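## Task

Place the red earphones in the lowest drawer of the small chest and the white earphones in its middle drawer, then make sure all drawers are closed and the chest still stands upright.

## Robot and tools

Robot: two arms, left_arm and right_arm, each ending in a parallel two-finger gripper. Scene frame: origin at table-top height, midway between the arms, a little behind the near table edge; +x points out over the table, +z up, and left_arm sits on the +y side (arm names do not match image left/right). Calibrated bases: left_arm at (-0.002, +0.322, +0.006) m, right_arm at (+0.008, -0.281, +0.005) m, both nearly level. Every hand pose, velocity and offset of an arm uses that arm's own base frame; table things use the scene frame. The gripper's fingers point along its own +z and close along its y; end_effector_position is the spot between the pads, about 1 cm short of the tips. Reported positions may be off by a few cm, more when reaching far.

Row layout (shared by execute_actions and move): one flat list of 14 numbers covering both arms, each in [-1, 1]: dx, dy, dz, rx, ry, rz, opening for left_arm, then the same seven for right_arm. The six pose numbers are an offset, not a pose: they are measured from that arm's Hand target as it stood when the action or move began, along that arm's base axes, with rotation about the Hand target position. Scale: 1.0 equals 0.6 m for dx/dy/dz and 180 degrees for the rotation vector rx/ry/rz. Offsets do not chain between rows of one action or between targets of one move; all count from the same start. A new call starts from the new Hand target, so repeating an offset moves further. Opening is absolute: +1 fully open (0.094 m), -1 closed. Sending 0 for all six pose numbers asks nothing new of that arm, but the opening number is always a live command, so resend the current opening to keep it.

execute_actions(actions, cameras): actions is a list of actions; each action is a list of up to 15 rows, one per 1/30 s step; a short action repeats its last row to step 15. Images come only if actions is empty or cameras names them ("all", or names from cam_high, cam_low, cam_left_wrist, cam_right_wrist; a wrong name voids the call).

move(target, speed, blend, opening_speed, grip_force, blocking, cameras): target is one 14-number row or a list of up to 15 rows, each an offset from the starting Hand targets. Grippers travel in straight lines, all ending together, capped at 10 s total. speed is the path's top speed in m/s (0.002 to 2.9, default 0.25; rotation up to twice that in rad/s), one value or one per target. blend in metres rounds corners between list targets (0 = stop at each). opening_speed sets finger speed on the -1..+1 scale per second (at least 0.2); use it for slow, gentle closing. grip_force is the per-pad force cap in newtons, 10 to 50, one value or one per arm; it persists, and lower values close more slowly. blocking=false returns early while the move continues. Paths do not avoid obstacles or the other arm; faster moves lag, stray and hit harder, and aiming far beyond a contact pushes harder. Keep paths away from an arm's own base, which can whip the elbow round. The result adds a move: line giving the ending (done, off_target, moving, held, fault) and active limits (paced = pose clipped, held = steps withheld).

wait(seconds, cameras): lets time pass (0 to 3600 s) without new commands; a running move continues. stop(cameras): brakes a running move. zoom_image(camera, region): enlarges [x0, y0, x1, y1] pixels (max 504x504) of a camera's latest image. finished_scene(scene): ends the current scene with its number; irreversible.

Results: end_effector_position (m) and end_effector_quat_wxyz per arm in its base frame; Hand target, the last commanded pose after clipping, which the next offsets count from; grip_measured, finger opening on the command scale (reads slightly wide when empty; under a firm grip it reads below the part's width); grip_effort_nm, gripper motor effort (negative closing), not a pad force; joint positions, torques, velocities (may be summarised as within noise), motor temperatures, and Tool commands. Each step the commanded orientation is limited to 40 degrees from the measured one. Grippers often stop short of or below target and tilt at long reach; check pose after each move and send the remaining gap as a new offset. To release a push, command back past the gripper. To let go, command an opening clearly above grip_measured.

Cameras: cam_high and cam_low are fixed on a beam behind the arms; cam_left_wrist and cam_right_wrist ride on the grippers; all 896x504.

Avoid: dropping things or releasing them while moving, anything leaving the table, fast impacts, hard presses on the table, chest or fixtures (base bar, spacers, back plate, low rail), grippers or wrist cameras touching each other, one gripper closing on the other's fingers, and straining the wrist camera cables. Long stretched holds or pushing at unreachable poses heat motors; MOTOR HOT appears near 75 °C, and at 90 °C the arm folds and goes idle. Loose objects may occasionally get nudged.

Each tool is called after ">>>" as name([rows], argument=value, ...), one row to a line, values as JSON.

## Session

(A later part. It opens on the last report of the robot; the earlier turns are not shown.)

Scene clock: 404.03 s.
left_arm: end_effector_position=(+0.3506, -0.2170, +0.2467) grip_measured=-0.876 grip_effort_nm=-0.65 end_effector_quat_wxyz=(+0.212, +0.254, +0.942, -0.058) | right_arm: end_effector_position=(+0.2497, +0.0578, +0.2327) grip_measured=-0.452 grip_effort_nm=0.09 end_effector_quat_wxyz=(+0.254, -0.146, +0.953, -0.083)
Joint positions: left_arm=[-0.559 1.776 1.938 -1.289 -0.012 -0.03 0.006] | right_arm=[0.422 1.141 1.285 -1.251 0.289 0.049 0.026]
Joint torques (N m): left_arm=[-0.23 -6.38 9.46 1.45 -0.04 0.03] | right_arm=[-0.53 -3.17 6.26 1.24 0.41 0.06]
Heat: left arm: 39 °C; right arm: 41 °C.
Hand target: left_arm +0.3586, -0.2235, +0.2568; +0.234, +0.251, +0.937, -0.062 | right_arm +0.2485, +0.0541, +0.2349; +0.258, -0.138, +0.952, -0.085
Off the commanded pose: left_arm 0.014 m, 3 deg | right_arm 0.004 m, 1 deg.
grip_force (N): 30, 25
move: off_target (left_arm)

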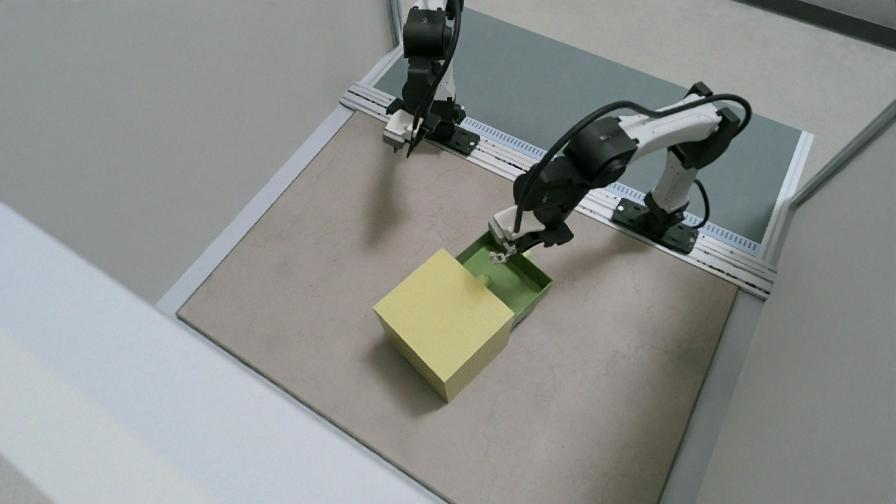

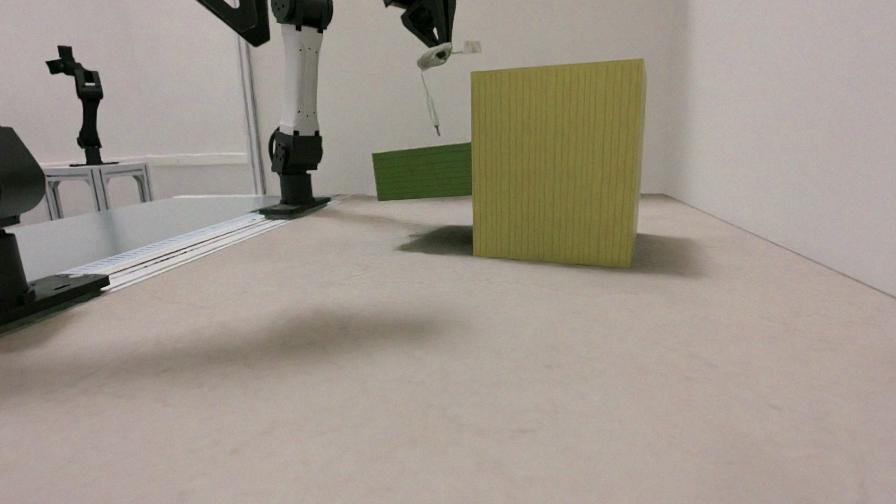

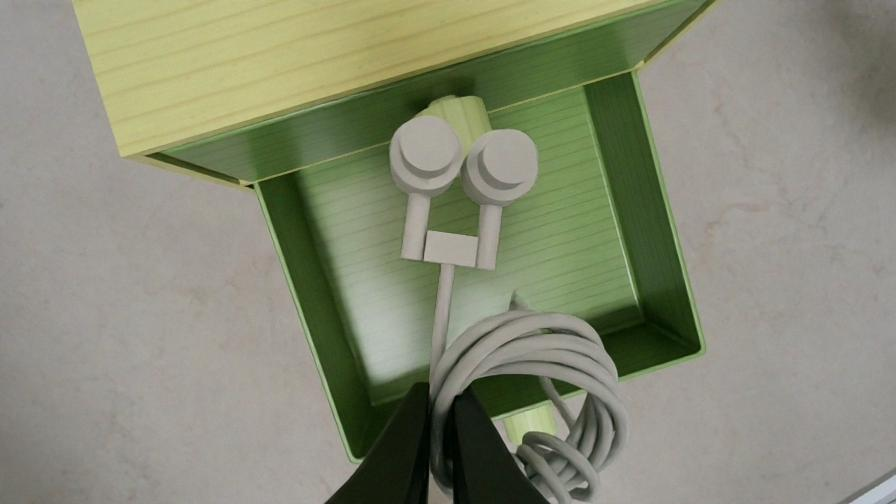

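>>> move([
  [-0.034,-0.0125,0,0,0,0,-1,0,0,0,0,0,0,-0.45],
  [-0.034,-0.0125,-0.203,0,0,0,-1,0,0,0,0,0,0,-0.45],
], speed=0.13, blend=[0.01,0], cameras=["cam_low","cam_left_wrist","cam_right_wrist"])

Scene clock: 425.07 s.
left_arm: end_effector_position=(+0.3349, -0.2273, +0.1240) grip_measured=-0.876 grip_effort_nm=-0.65 end_effector_quat_wxyz=(+0.210, +0.254, +0.942, -0.057) | right_arm: end_effector_position=(+0.2497, +0.0578, +0.2327) grip_measured=-0.452 grip_effort_nm=0.09 end_effector_quat_wxyz=(+0.254, -0.146, +0.953, -0.083)
Joint positions: left_arm=[-0.611 1.682 1.333 -0.786 -0.035 -0.077 0.006] | right_arm=[0.422 1.141 1.285 -1.251 0.289 0.049 0.026]
Joint torques (N m): left_arm=[-0.49 -9.06 6.53 1.55 -0.02 0.04] | right_arm=[-0.7 -2.88 6.05 1.22 0.4 0.06]
Heat: left arm: 41 °C; right arm: 41 °C.
Hand target: left_arm +0.3380, -0.2311, +0.1349; +0.234, +0.251, +0.937, -0.062 | right_arm +0.2485, +0.0541, +0.2349; +0.258, -0.138, +0.952, -0.085
Off the commanded pose: left_arm 0.012 m, 3 deg | right_arm 0.004 m, 1 deg.
grip_force (N): 30, 25
move: off_target (left_arm)

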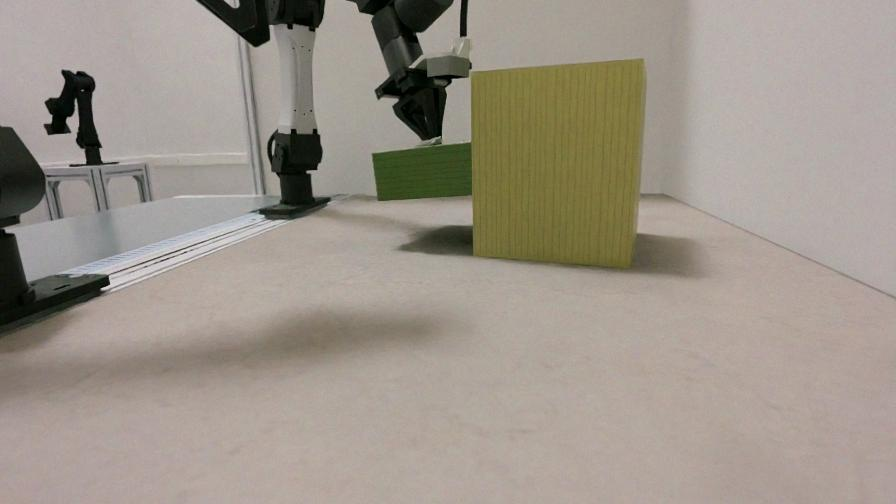

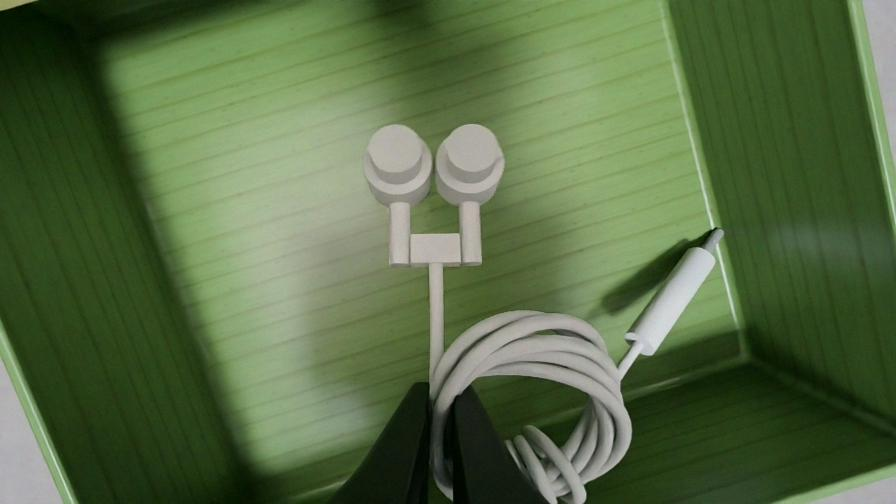

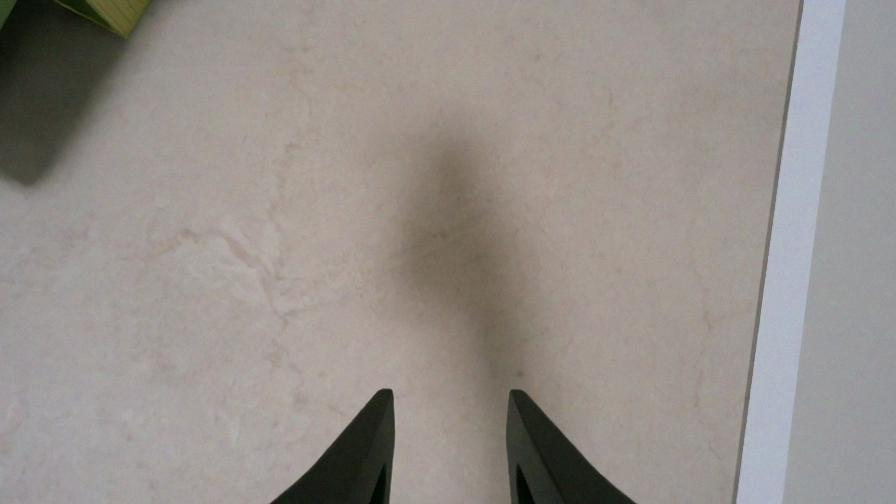

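>>> move([
  [0,0,-0.03,0,0,0,-1,0,0,0,0,0,0,-0.45],
  [0,0,-0.03,0,0,0,-0.35,0,0,0,0,0,0,-0.45],
  [-0.065,0.038,0.18,0,0,0,-0.35,0,0,0,0,0,0,-0.45],
], speed=0.14, opening_speed=0.6, cameras=["cam_high","cam_left_wrist"])

Scene clock: 434.80 s.
left_arm: end_effector_position=(+0.2982, -0.2060, +0.2299) grip_measured=-0.353 grip_effort_nm=0.16 end_effector_quat_wxyz=(+0.219, +0.253, +0.940, -0.060) | right_arm: end_effector_position=(+0.2497, +0.0578, +0.2327) grip_measured=-0.452 grip_effort_nm=0.09 end_effector_quat_wxyz=(+0.254, -0.146, +0.953, -0.083)
Joint positions: left_arm=[-0.625 1.542 1.604 -1.177 -0.042 -0.089 0.03] | right_arm=[0.422 1.141 1.285 -1.251 0.289 0.049 0.026]
Joint torques (N m): left_arm=[-0.5 -6.05 9.72 1.24 -0.04 0.03] | right_arm=[-0.61 -2.91 5.94 1.23 0.37 0.1]
Heat: left arm: 41 °C; right arm: 41 °C.
Hand target: left_arm +0.2990, -0.2083, +0.2430; +0.234, +0.251, +0.937, -0.062 | right_arm +0.2485, +0.0541, +0.2349; +0.258, -0.138, +0.952, -0.085
Off the commanded pose: left_arm 0.013 m, 2 deg | right_arm 0.004 m, 1 deg.
grip_force (N): 30, 25
move: off_target (left_arm)

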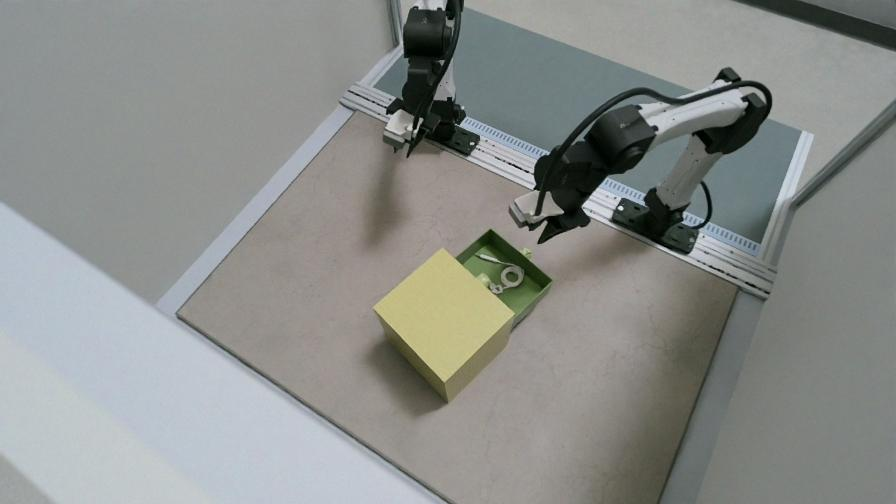

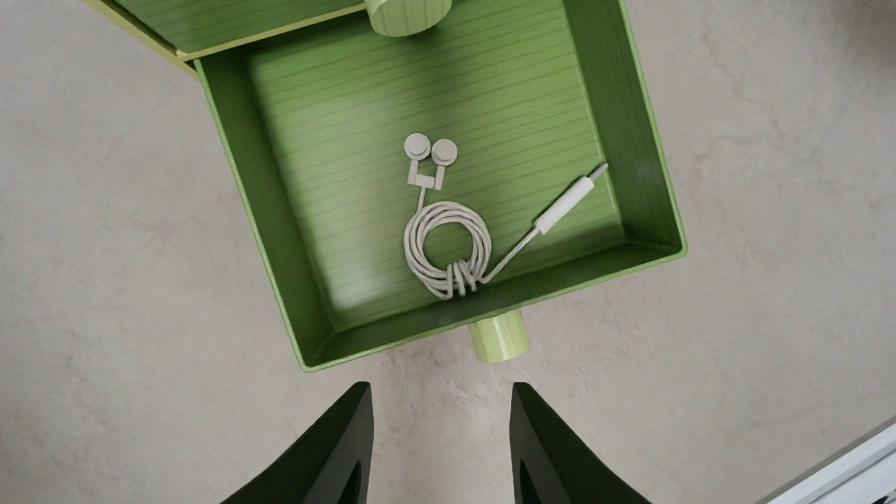

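>>> move([
  [-0.14,0.002,-0.07,-0.1089,-0.239,0.09,0.3,0,0,0,0,0,0,-0.45],
  [-0.137,-0.001,-0.217,-0.1089,-0.239,0.09,0.3,0,0,0,0,0,0,-0.45],
  [0.16,-0.077,-0.217,-0.1089,-0.239,0.09,0.3,0,0,0,0,0,0,-0.45],
  [0.195,-0.086,-0.217,-0.1089,-0.239,0.09,0.3,0,0,0,0,0,0,-0.45],
  [0.04,-0.047,-0.2,-0.1089,-0.239,0.09,0.3,0,0,0,0,0,0,-0.45],
], speed=[0.22,0.2,0.13,0.06,0.15], blend=[0.02,0.01,0.005,0,0], cameras=["cam_high","cam_low","cam_left_wrist"])

Scene clock: 455.90 s.
left_arm: end_effector_position=(+0.3259, -0.2368, +0.1174) grip_measured=+0.297 grip_effort_nm=0.15 end_effector_quat_wxyz=(+0.598, +0.089, +0.792, -0.082) | right_arm: end_effector_position=(+0.2497, +0.0578, +0.2327) grip_measured=-0.452 grip_effort_nm=0.09 end_effector_quat_wxyz=(+0.254, -0.146, +0.953, -0.083)
Joint positions: left_arm=[-0.875 1.562 0.476 0.753 -0.6 -0.218 0.061] | right_arm=[0.422 1.141 1.285 -1.251 0.289 0.049 0.026]
Joint torques (N m): left_arm=[-0.4 -6.72 5.19 2.03 -0.11 0.02] | right_arm=[-0.65 -2.99 6.23 1.21 0.38 0.04]
Heat: left arm: 40 °C; right arm: 41 °C.
Hand target: left_arm +0.3231, -0.2366, +0.1230; +0.603, +0.083, +0.789, -0.089 | right_arm +0.2485, +0.0541, +0.2349; +0.258, -0.138, +0.952, -0.085
Off the commanded pose: left_arm 0.006 m, 1 deg | right_arm 0.004 m, 1 deg.
grip_force (N): 30, 25
move: done

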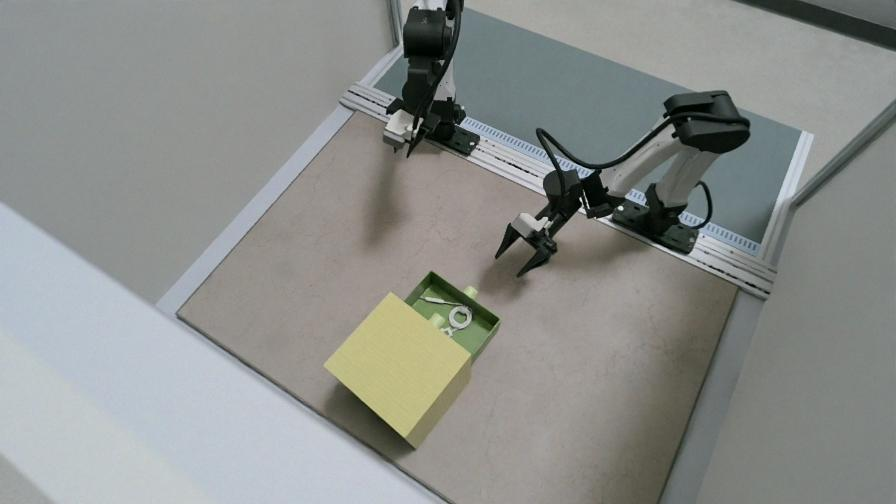

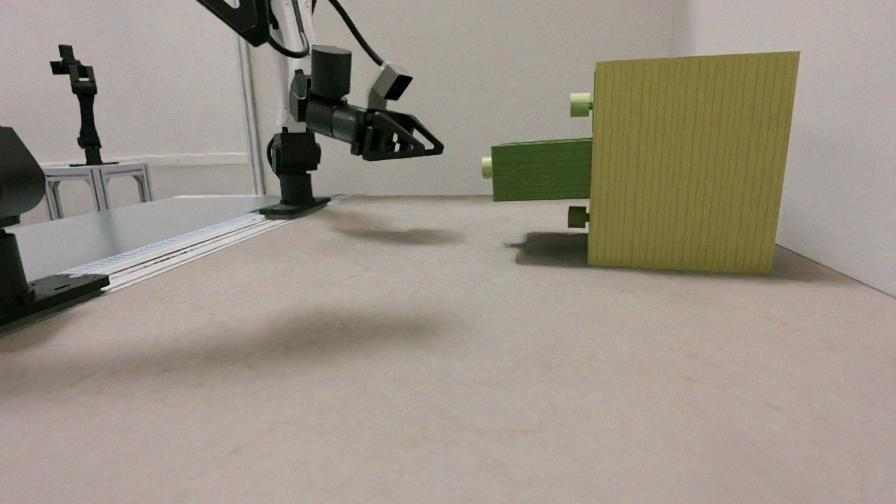

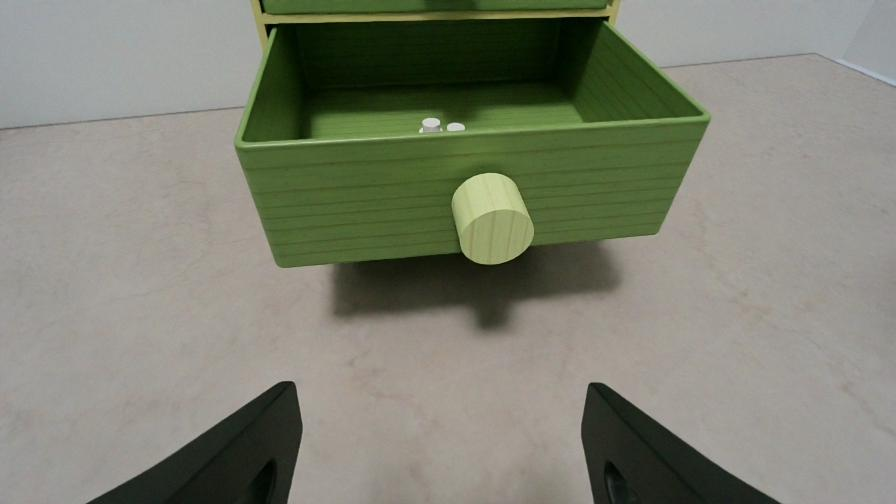

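>>> move([
  [0.0365,-0.0457,-0.02,0,0,0.038,0.3,0,0,0,0,0,0,-0.45],
  [0.119,-0.0563,-0.022,0,0,0.038,0.3,0,0,0,0,0,0,-0.45],
], speed=[0.15,0.08], grip_force=[50,25], cameras=["cam_high","cam_left_wrist"])

Scene clock: 472.03 s.
left_arm: end_effector_position=(+0.3876, -0.2644, +0.1025) grip_measured=+0.297 grip_effort_nm=0.15 end_effector_quat_wxyz=(+0.601, +0.037, +0.797, -0.045) | right_arm: end_effector_position=(+0.2497, +0.0578, +0.2327) grip_measured=-0.452 grip_effort_nm=0.09 end_effector_quat_wxyz=(+0.254, -0.146, +0.953, -0.083)
Joint positions: left_arm=[-0.834 1.858 0.763 0.734 -0.681 -0.261 0.061] | right_arm=[0.422 1.141 1.285 -1.251 0.289 0.049 0.026]
Joint torques (N m): left_arm=[0.8 -6.56 8.57 2.04 0.03 0.22] | right_arm=[-0.68 -2.85 6.16 1.22 0.39 0.07]
Heat: left arm: 42 °C; right arm: 41 °C.
Hand target: left_arm +0.3945, -0.2703, +0.1098; +0.607, +0.036, +0.792, -0.052 | right_arm +0.2485, +0.0541, +0.2349; +0.258, -0.138, +0.952, -0.085
Off the commanded pose: left_arm 0.012 m, 1 deg | right_arm 0.004 m, 1 deg.
grip_force (N): 50, 25
move: off_target (left_arm)

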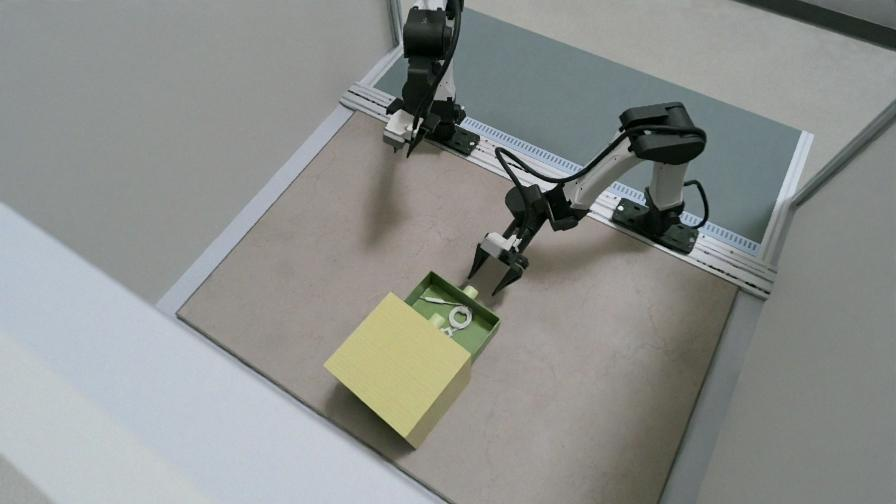

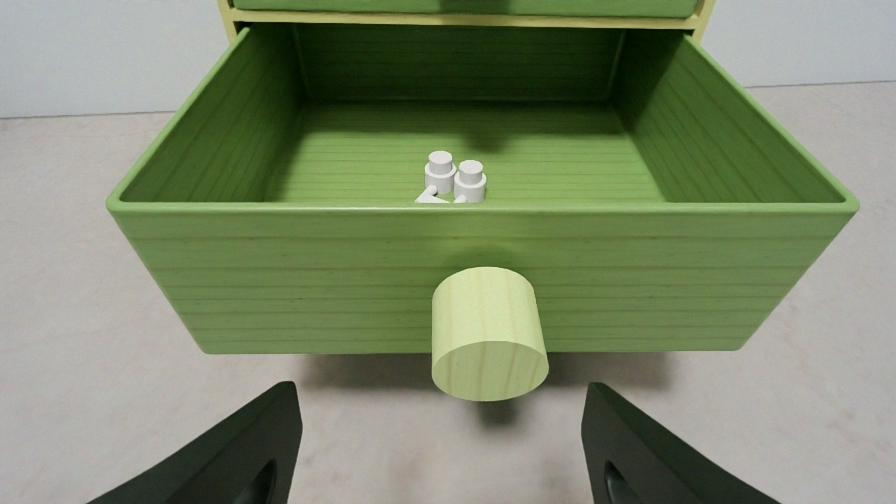

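>>> move([
  [0.03,-0.0207,0.003,0,0,0,0.3,0,0,0,0,0,0,-0.45],
  [0.03,-0.0207,0.003,0,0,0,-1,0,0,0,0,0,0,-0.45],
], speed=0.1, opening_speed=1.2, cameras=["cam_left_wrist"])

Scene clock: 483.93 s.
left_arm: end_effector_position=(+0.4057, -0.2776, +0.1049) grip_measured=-0.471 grip_effort_nm=-1.02 end_effector_quat_wxyz=(+0.602, +0.037, +0.797, -0.047) | right_arm: end_effector_position=(+0.2497, +0.0578, +0.2327) grip_measured=-0.452 grip_effort_nm=0.09 end_effector_quat_wxyz=(+0.254, -0.146, +0.953, -0.083)
Joint positions: left_arm=[-0.821 1.916 0.858 0.705 -0.666 -0.255 0.025] | right_arm=[0.422 1.141 1.285 -1.251 0.289 0.049 0.026]
Joint torques (N m): left_arm=[0.75 -7.05 8.79 2 0.03 0.21] | right_arm=[-0.69 -2.99 6.04 1.2 0.36 0.09]
Heat: left arm: 43 °C; right arm: 41 °C.
Hand target: left_arm +0.4125, -0.2827, +0.1116; +0.607, +0.036, +0.792, -0.052 | right_arm +0.2485, +0.0541, +0.2349; +0.258, -0.138, +0.952, -0.085
Off the commanded pose: left_arm 0.011 m, 1 deg | right_arm 0.004 m, 1 deg.
grip_force (N): 50, 25
move: off_target (left_arm); target 2's new opening was sent with left_arm's hand 0.011 m and 1 deg from that target

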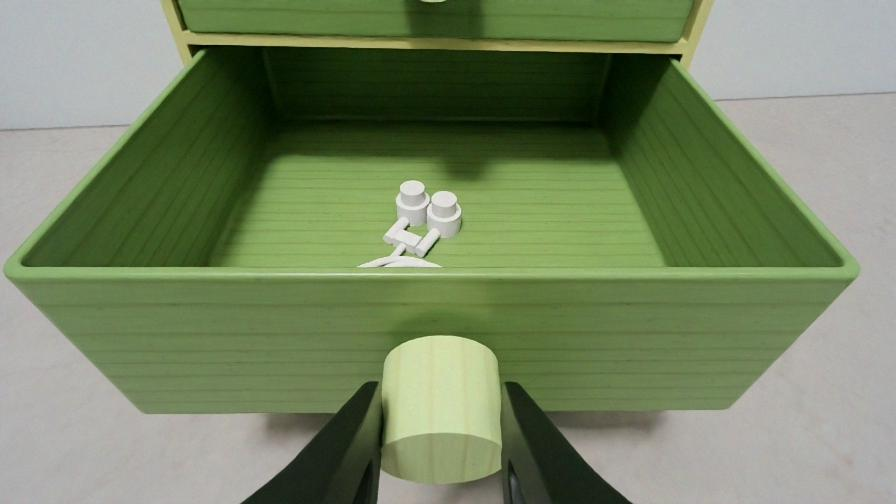

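>>> move(target=[0.05,-0.0065,0,0,0,0,-1,0,0,0,0,0,0,-0.45], speed=0.06, cameras=["cam_high","cam_left_wrist"])

Scene clock: 488.43 s.
left_arm: end_effector_position=(+0.4357, -0.2815, +0.1080) grip_measured=-0.471 grip_effort_nm=-1.02 end_effector_quat_wxyz=(+0.605, +0.034, +0.794, -0.047) | right_arm: end_effector_position=(+0.2497, +0.0578, +0.2327) grip_measured=-0.452 grip_effort_nm=0.09 end_effector_quat_wxyz=(+0.254, -0.146, +0.953, -0.083)
Joint positions: left_arm=[-0.771 1.983 0.964 0.688 -0.625 -0.233 0.025] | right_arm=[0.422 1.141 1.285 -1.251 0.289 0.049 0.026]
Joint torques (N m): left_arm=[0.84 -7.43 8.99 1.98 0.13 0.19] | right_arm=[-0.77 -2.99 6.11 1.2 0.37 0.06]
Heat: left arm: 43 °C; right arm: 41 °C.
Hand target: left_arm +0.4425, -0.2865, +0.1116; +0.607, +0.036, +0.792, -0.052 | right_arm +0.2485, +0.0541, +0.2349; +0.258, -0.138, +0.952, -0.085
Off the commanded pose: left_arm 0.009 m, 1 deg | right_arm 0.004 m, 1 deg.
grip_force (N): 50, 25
move: done

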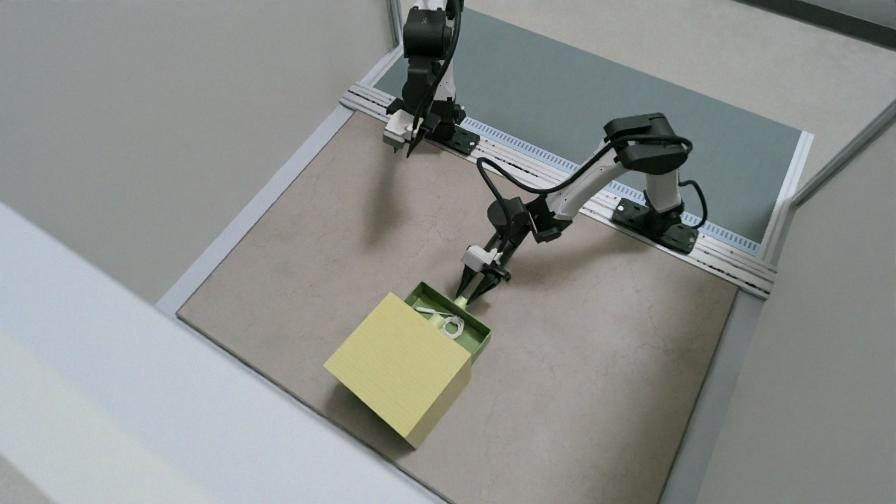

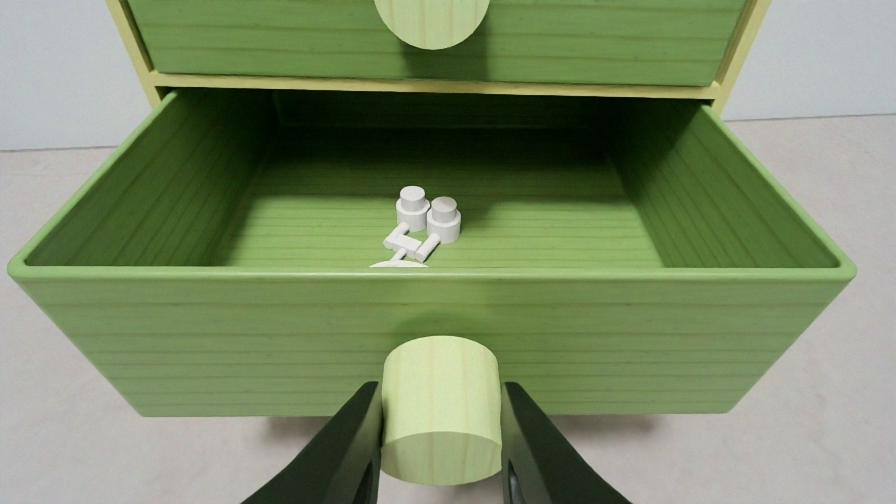

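>>> move(target=[0.1125,-0.0148,0,0,0,0,-1,0,0,0,0,0,0,-0.45], speed=0.07, cameras=["cam_high","cam_left_wrist"])

Scene clock: 493.00 s.
left_arm: end_effector_position=(+0.5046, -0.2895, +0.1117) grip_measured=-0.471 grip_effort_nm=-1.02 end_effector_quat_wxyz=(+0.608, +0.031, +0.792, -0.046) | right_arm: end_effector_position=(+0.2497, +0.0578, +0.2327) grip_measured=-0.452 grip_effort_nm=0.09 end_effector_quat_wxyz=(+0.254, -0.146, +0.953, -0.083)
Joint positions: left_arm=[-0.675 2.147 1.238 0.605 -0.54 -0.195 0.025] | right_arm=[0.422 1.141 1.285 -1.251 0.289 0.049 0.026]
Joint torques (N m): left_arm=[0.53 -8.59 9.57 1.94 0.17 0.12] | right_arm=[-0.61 -2.85 6.15 1.2 0.37 0.08]
Heat: left arm: 43 °C; right arm: 41 °C.
Hand target: left_arm +0.5100, -0.2954, +0.1116; +0.607, +0.035, +0.792, -0.052 | right_arm +0.2485, +0.0541, +0.2349; +0.258, -0.138, +0.952, -0.085
Off the commanded pose: left_arm 0.008 m, 1 deg | right_arm 0.004 m, 1 deg.
grip_force (N): 50, 25
move: done

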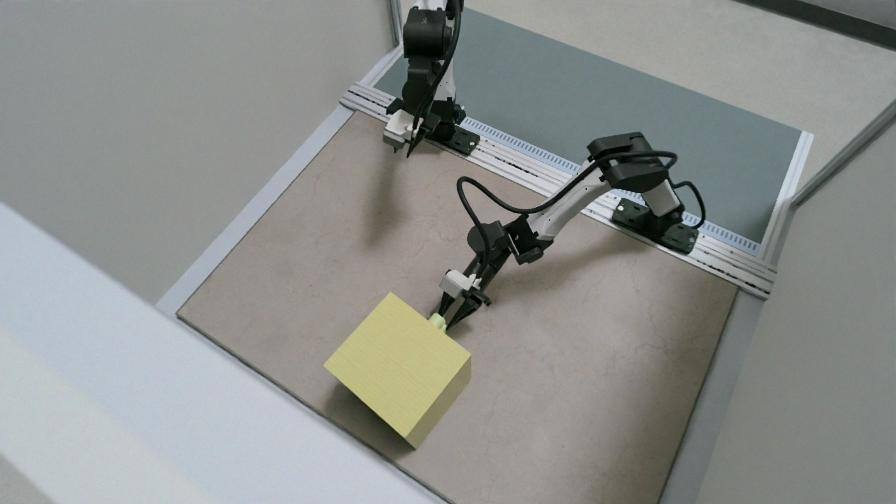

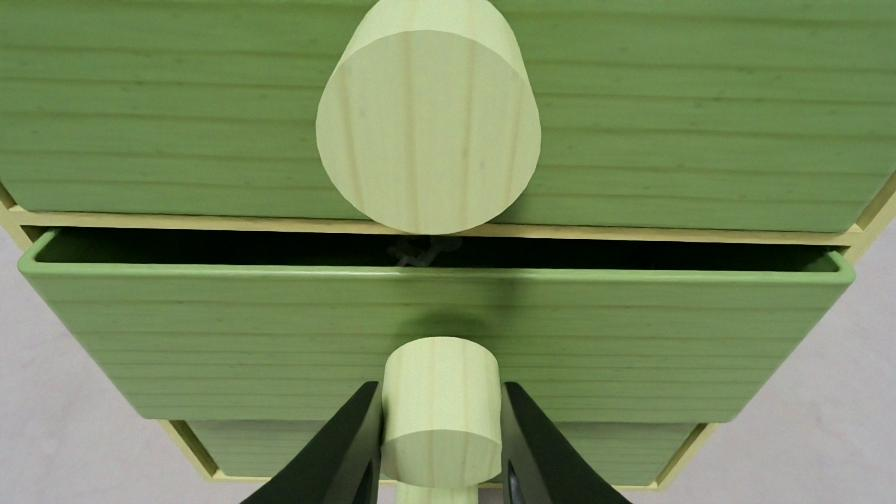

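>>> move(target=[0.0372,-0.005,0,0,0,0,-1,0,0,0,0,0,0,-0.45], speed=0.05, cameras=["cam_left_wrist"])

Scene clock: 496.80 s.
left_arm: end_effector_position=(+0.5238, -0.2943, +0.1118) grip_measured=-0.471 grip_effort_nm=-1.02 end_effector_quat_wxyz=(+0.607, +0.030, +0.793, -0.044) | right_arm: end_effector_position=(+0.2497, +0.0578, +0.2327) grip_measured=-0.452 grip_effort_nm=0.09 end_effector_quat_wxyz=(+0.254, -0.146, +0.953, -0.083)
Joint positions: left_arm=[-0.658 2.202 1.337 0.561 -0.527 -0.191 0.025] | right_arm=[0.422 1.141 1.285 -1.251 0.289 0.049 0.026]
Joint torques (N m): left_arm=[1.21 -8.66 10.03 2.02 0.26 0.17] | right_arm=[-0.68 -2.97 6.26 1.19 0.37 0.02]
Heat: left arm: 43 °C; right arm: 41 °C.
Hand target: left_arm +0.5323, -0.2985, +0.1116; +0.607, +0.036, +0.792, -0.052 | right_arm +0.2485, +0.0541, +0.2349; +0.258, -0.138, +0.952, -0.085
Off the commanded pose: left_arm 0.009 m, 1 deg | right_arm 0.004 m, 1 deg.
grip_force (N): 50, 25
move: done

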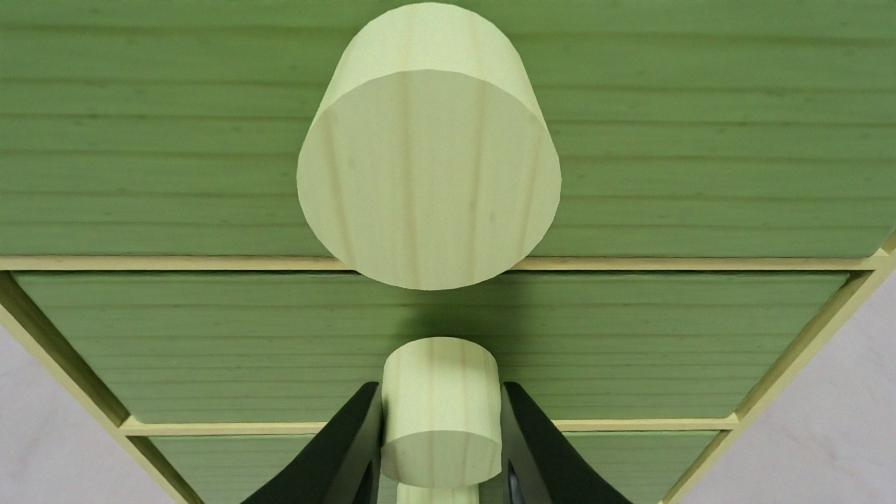

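>>> move([
  [-0.012,0.006,0,0,0,0,0.2,0,0,0,0,0,0,-0.45],
  [-0.16,0.025,0,0,0,0,0.2,0,0,0,0,0,0,-0.45],
], speed=0.1, cameras=["cam_high","cam_low","cam_left_wrist"])

Scene clock: 502.73 s.
left_arm: end_effector_position=(+0.4373, -0.2809, +0.0905) grip_measured=+0.197 grip_effort_nm=0.15 end_effector_quat_wxyz=(+0.588, +0.051, +0.807, -0.035) | right_arm: end_effector_position=(+0.2497, +0.0578, +0.2327) grip_measured=-0.452 grip_effort_nm=0.09 end_effector_quat_wxyz=(+0.254, -0.146, +0.953, -0.083)
Joint positions: left_arm=[-0.763 2.012 0.974 0.656 -0.605 -0.222 0.056] | right_arm=[0.422 1.141 1.285 -1.251 0.289 0.049 0.026]
Joint torques (N m): left_arm=[-0.4 -11.17 5.3 2.27 -0.13 0.04] | right_arm=[-0.68 -2.95 6.15 1.2 0.34 0.09]
Heat: left arm: 44 °C; right arm: 41 °C.
Hand target: left_arm +0.4363, -0.2835, +0.1115; +0.607, +0.036, +0.792, -0.052 | right_arm +0.2485, +0.0541, +0.2349; +0.258, -0.138, +0.952, -0.085
Off the commanded pose: left_arm 0.021 m, 4 deg | right_arm 0.004 m, 1 deg.
grip_force (N): 50, 25
move: off_target (left_arm)

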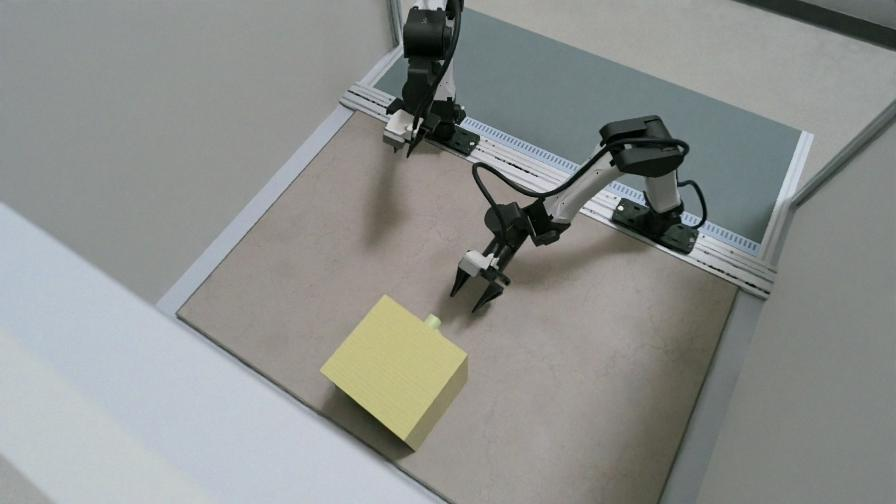

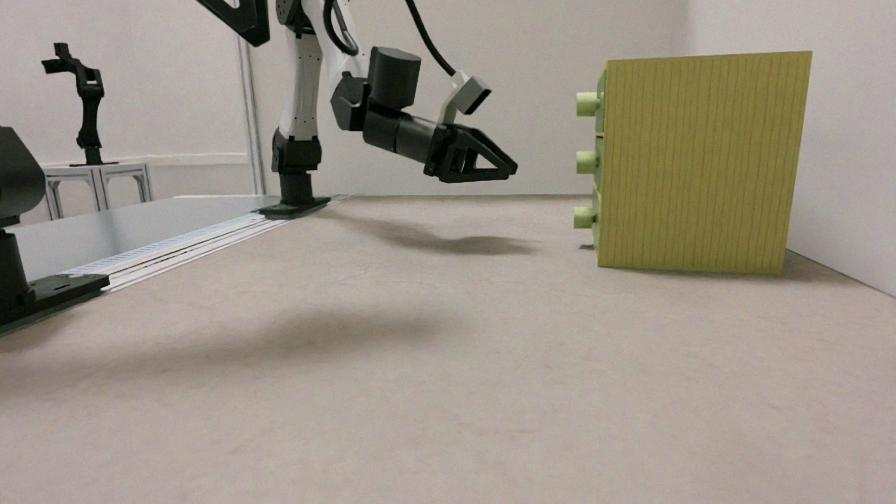

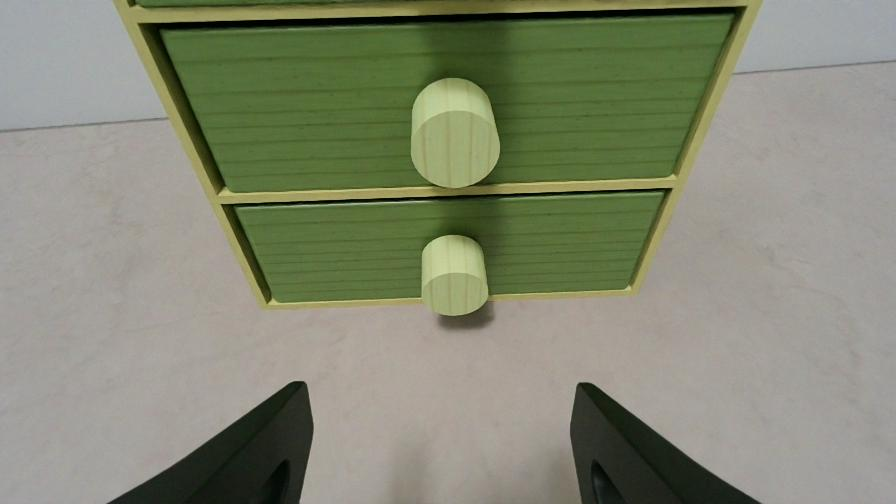

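>>> finished_scene(scene=1)

The scene is finished: the task was done.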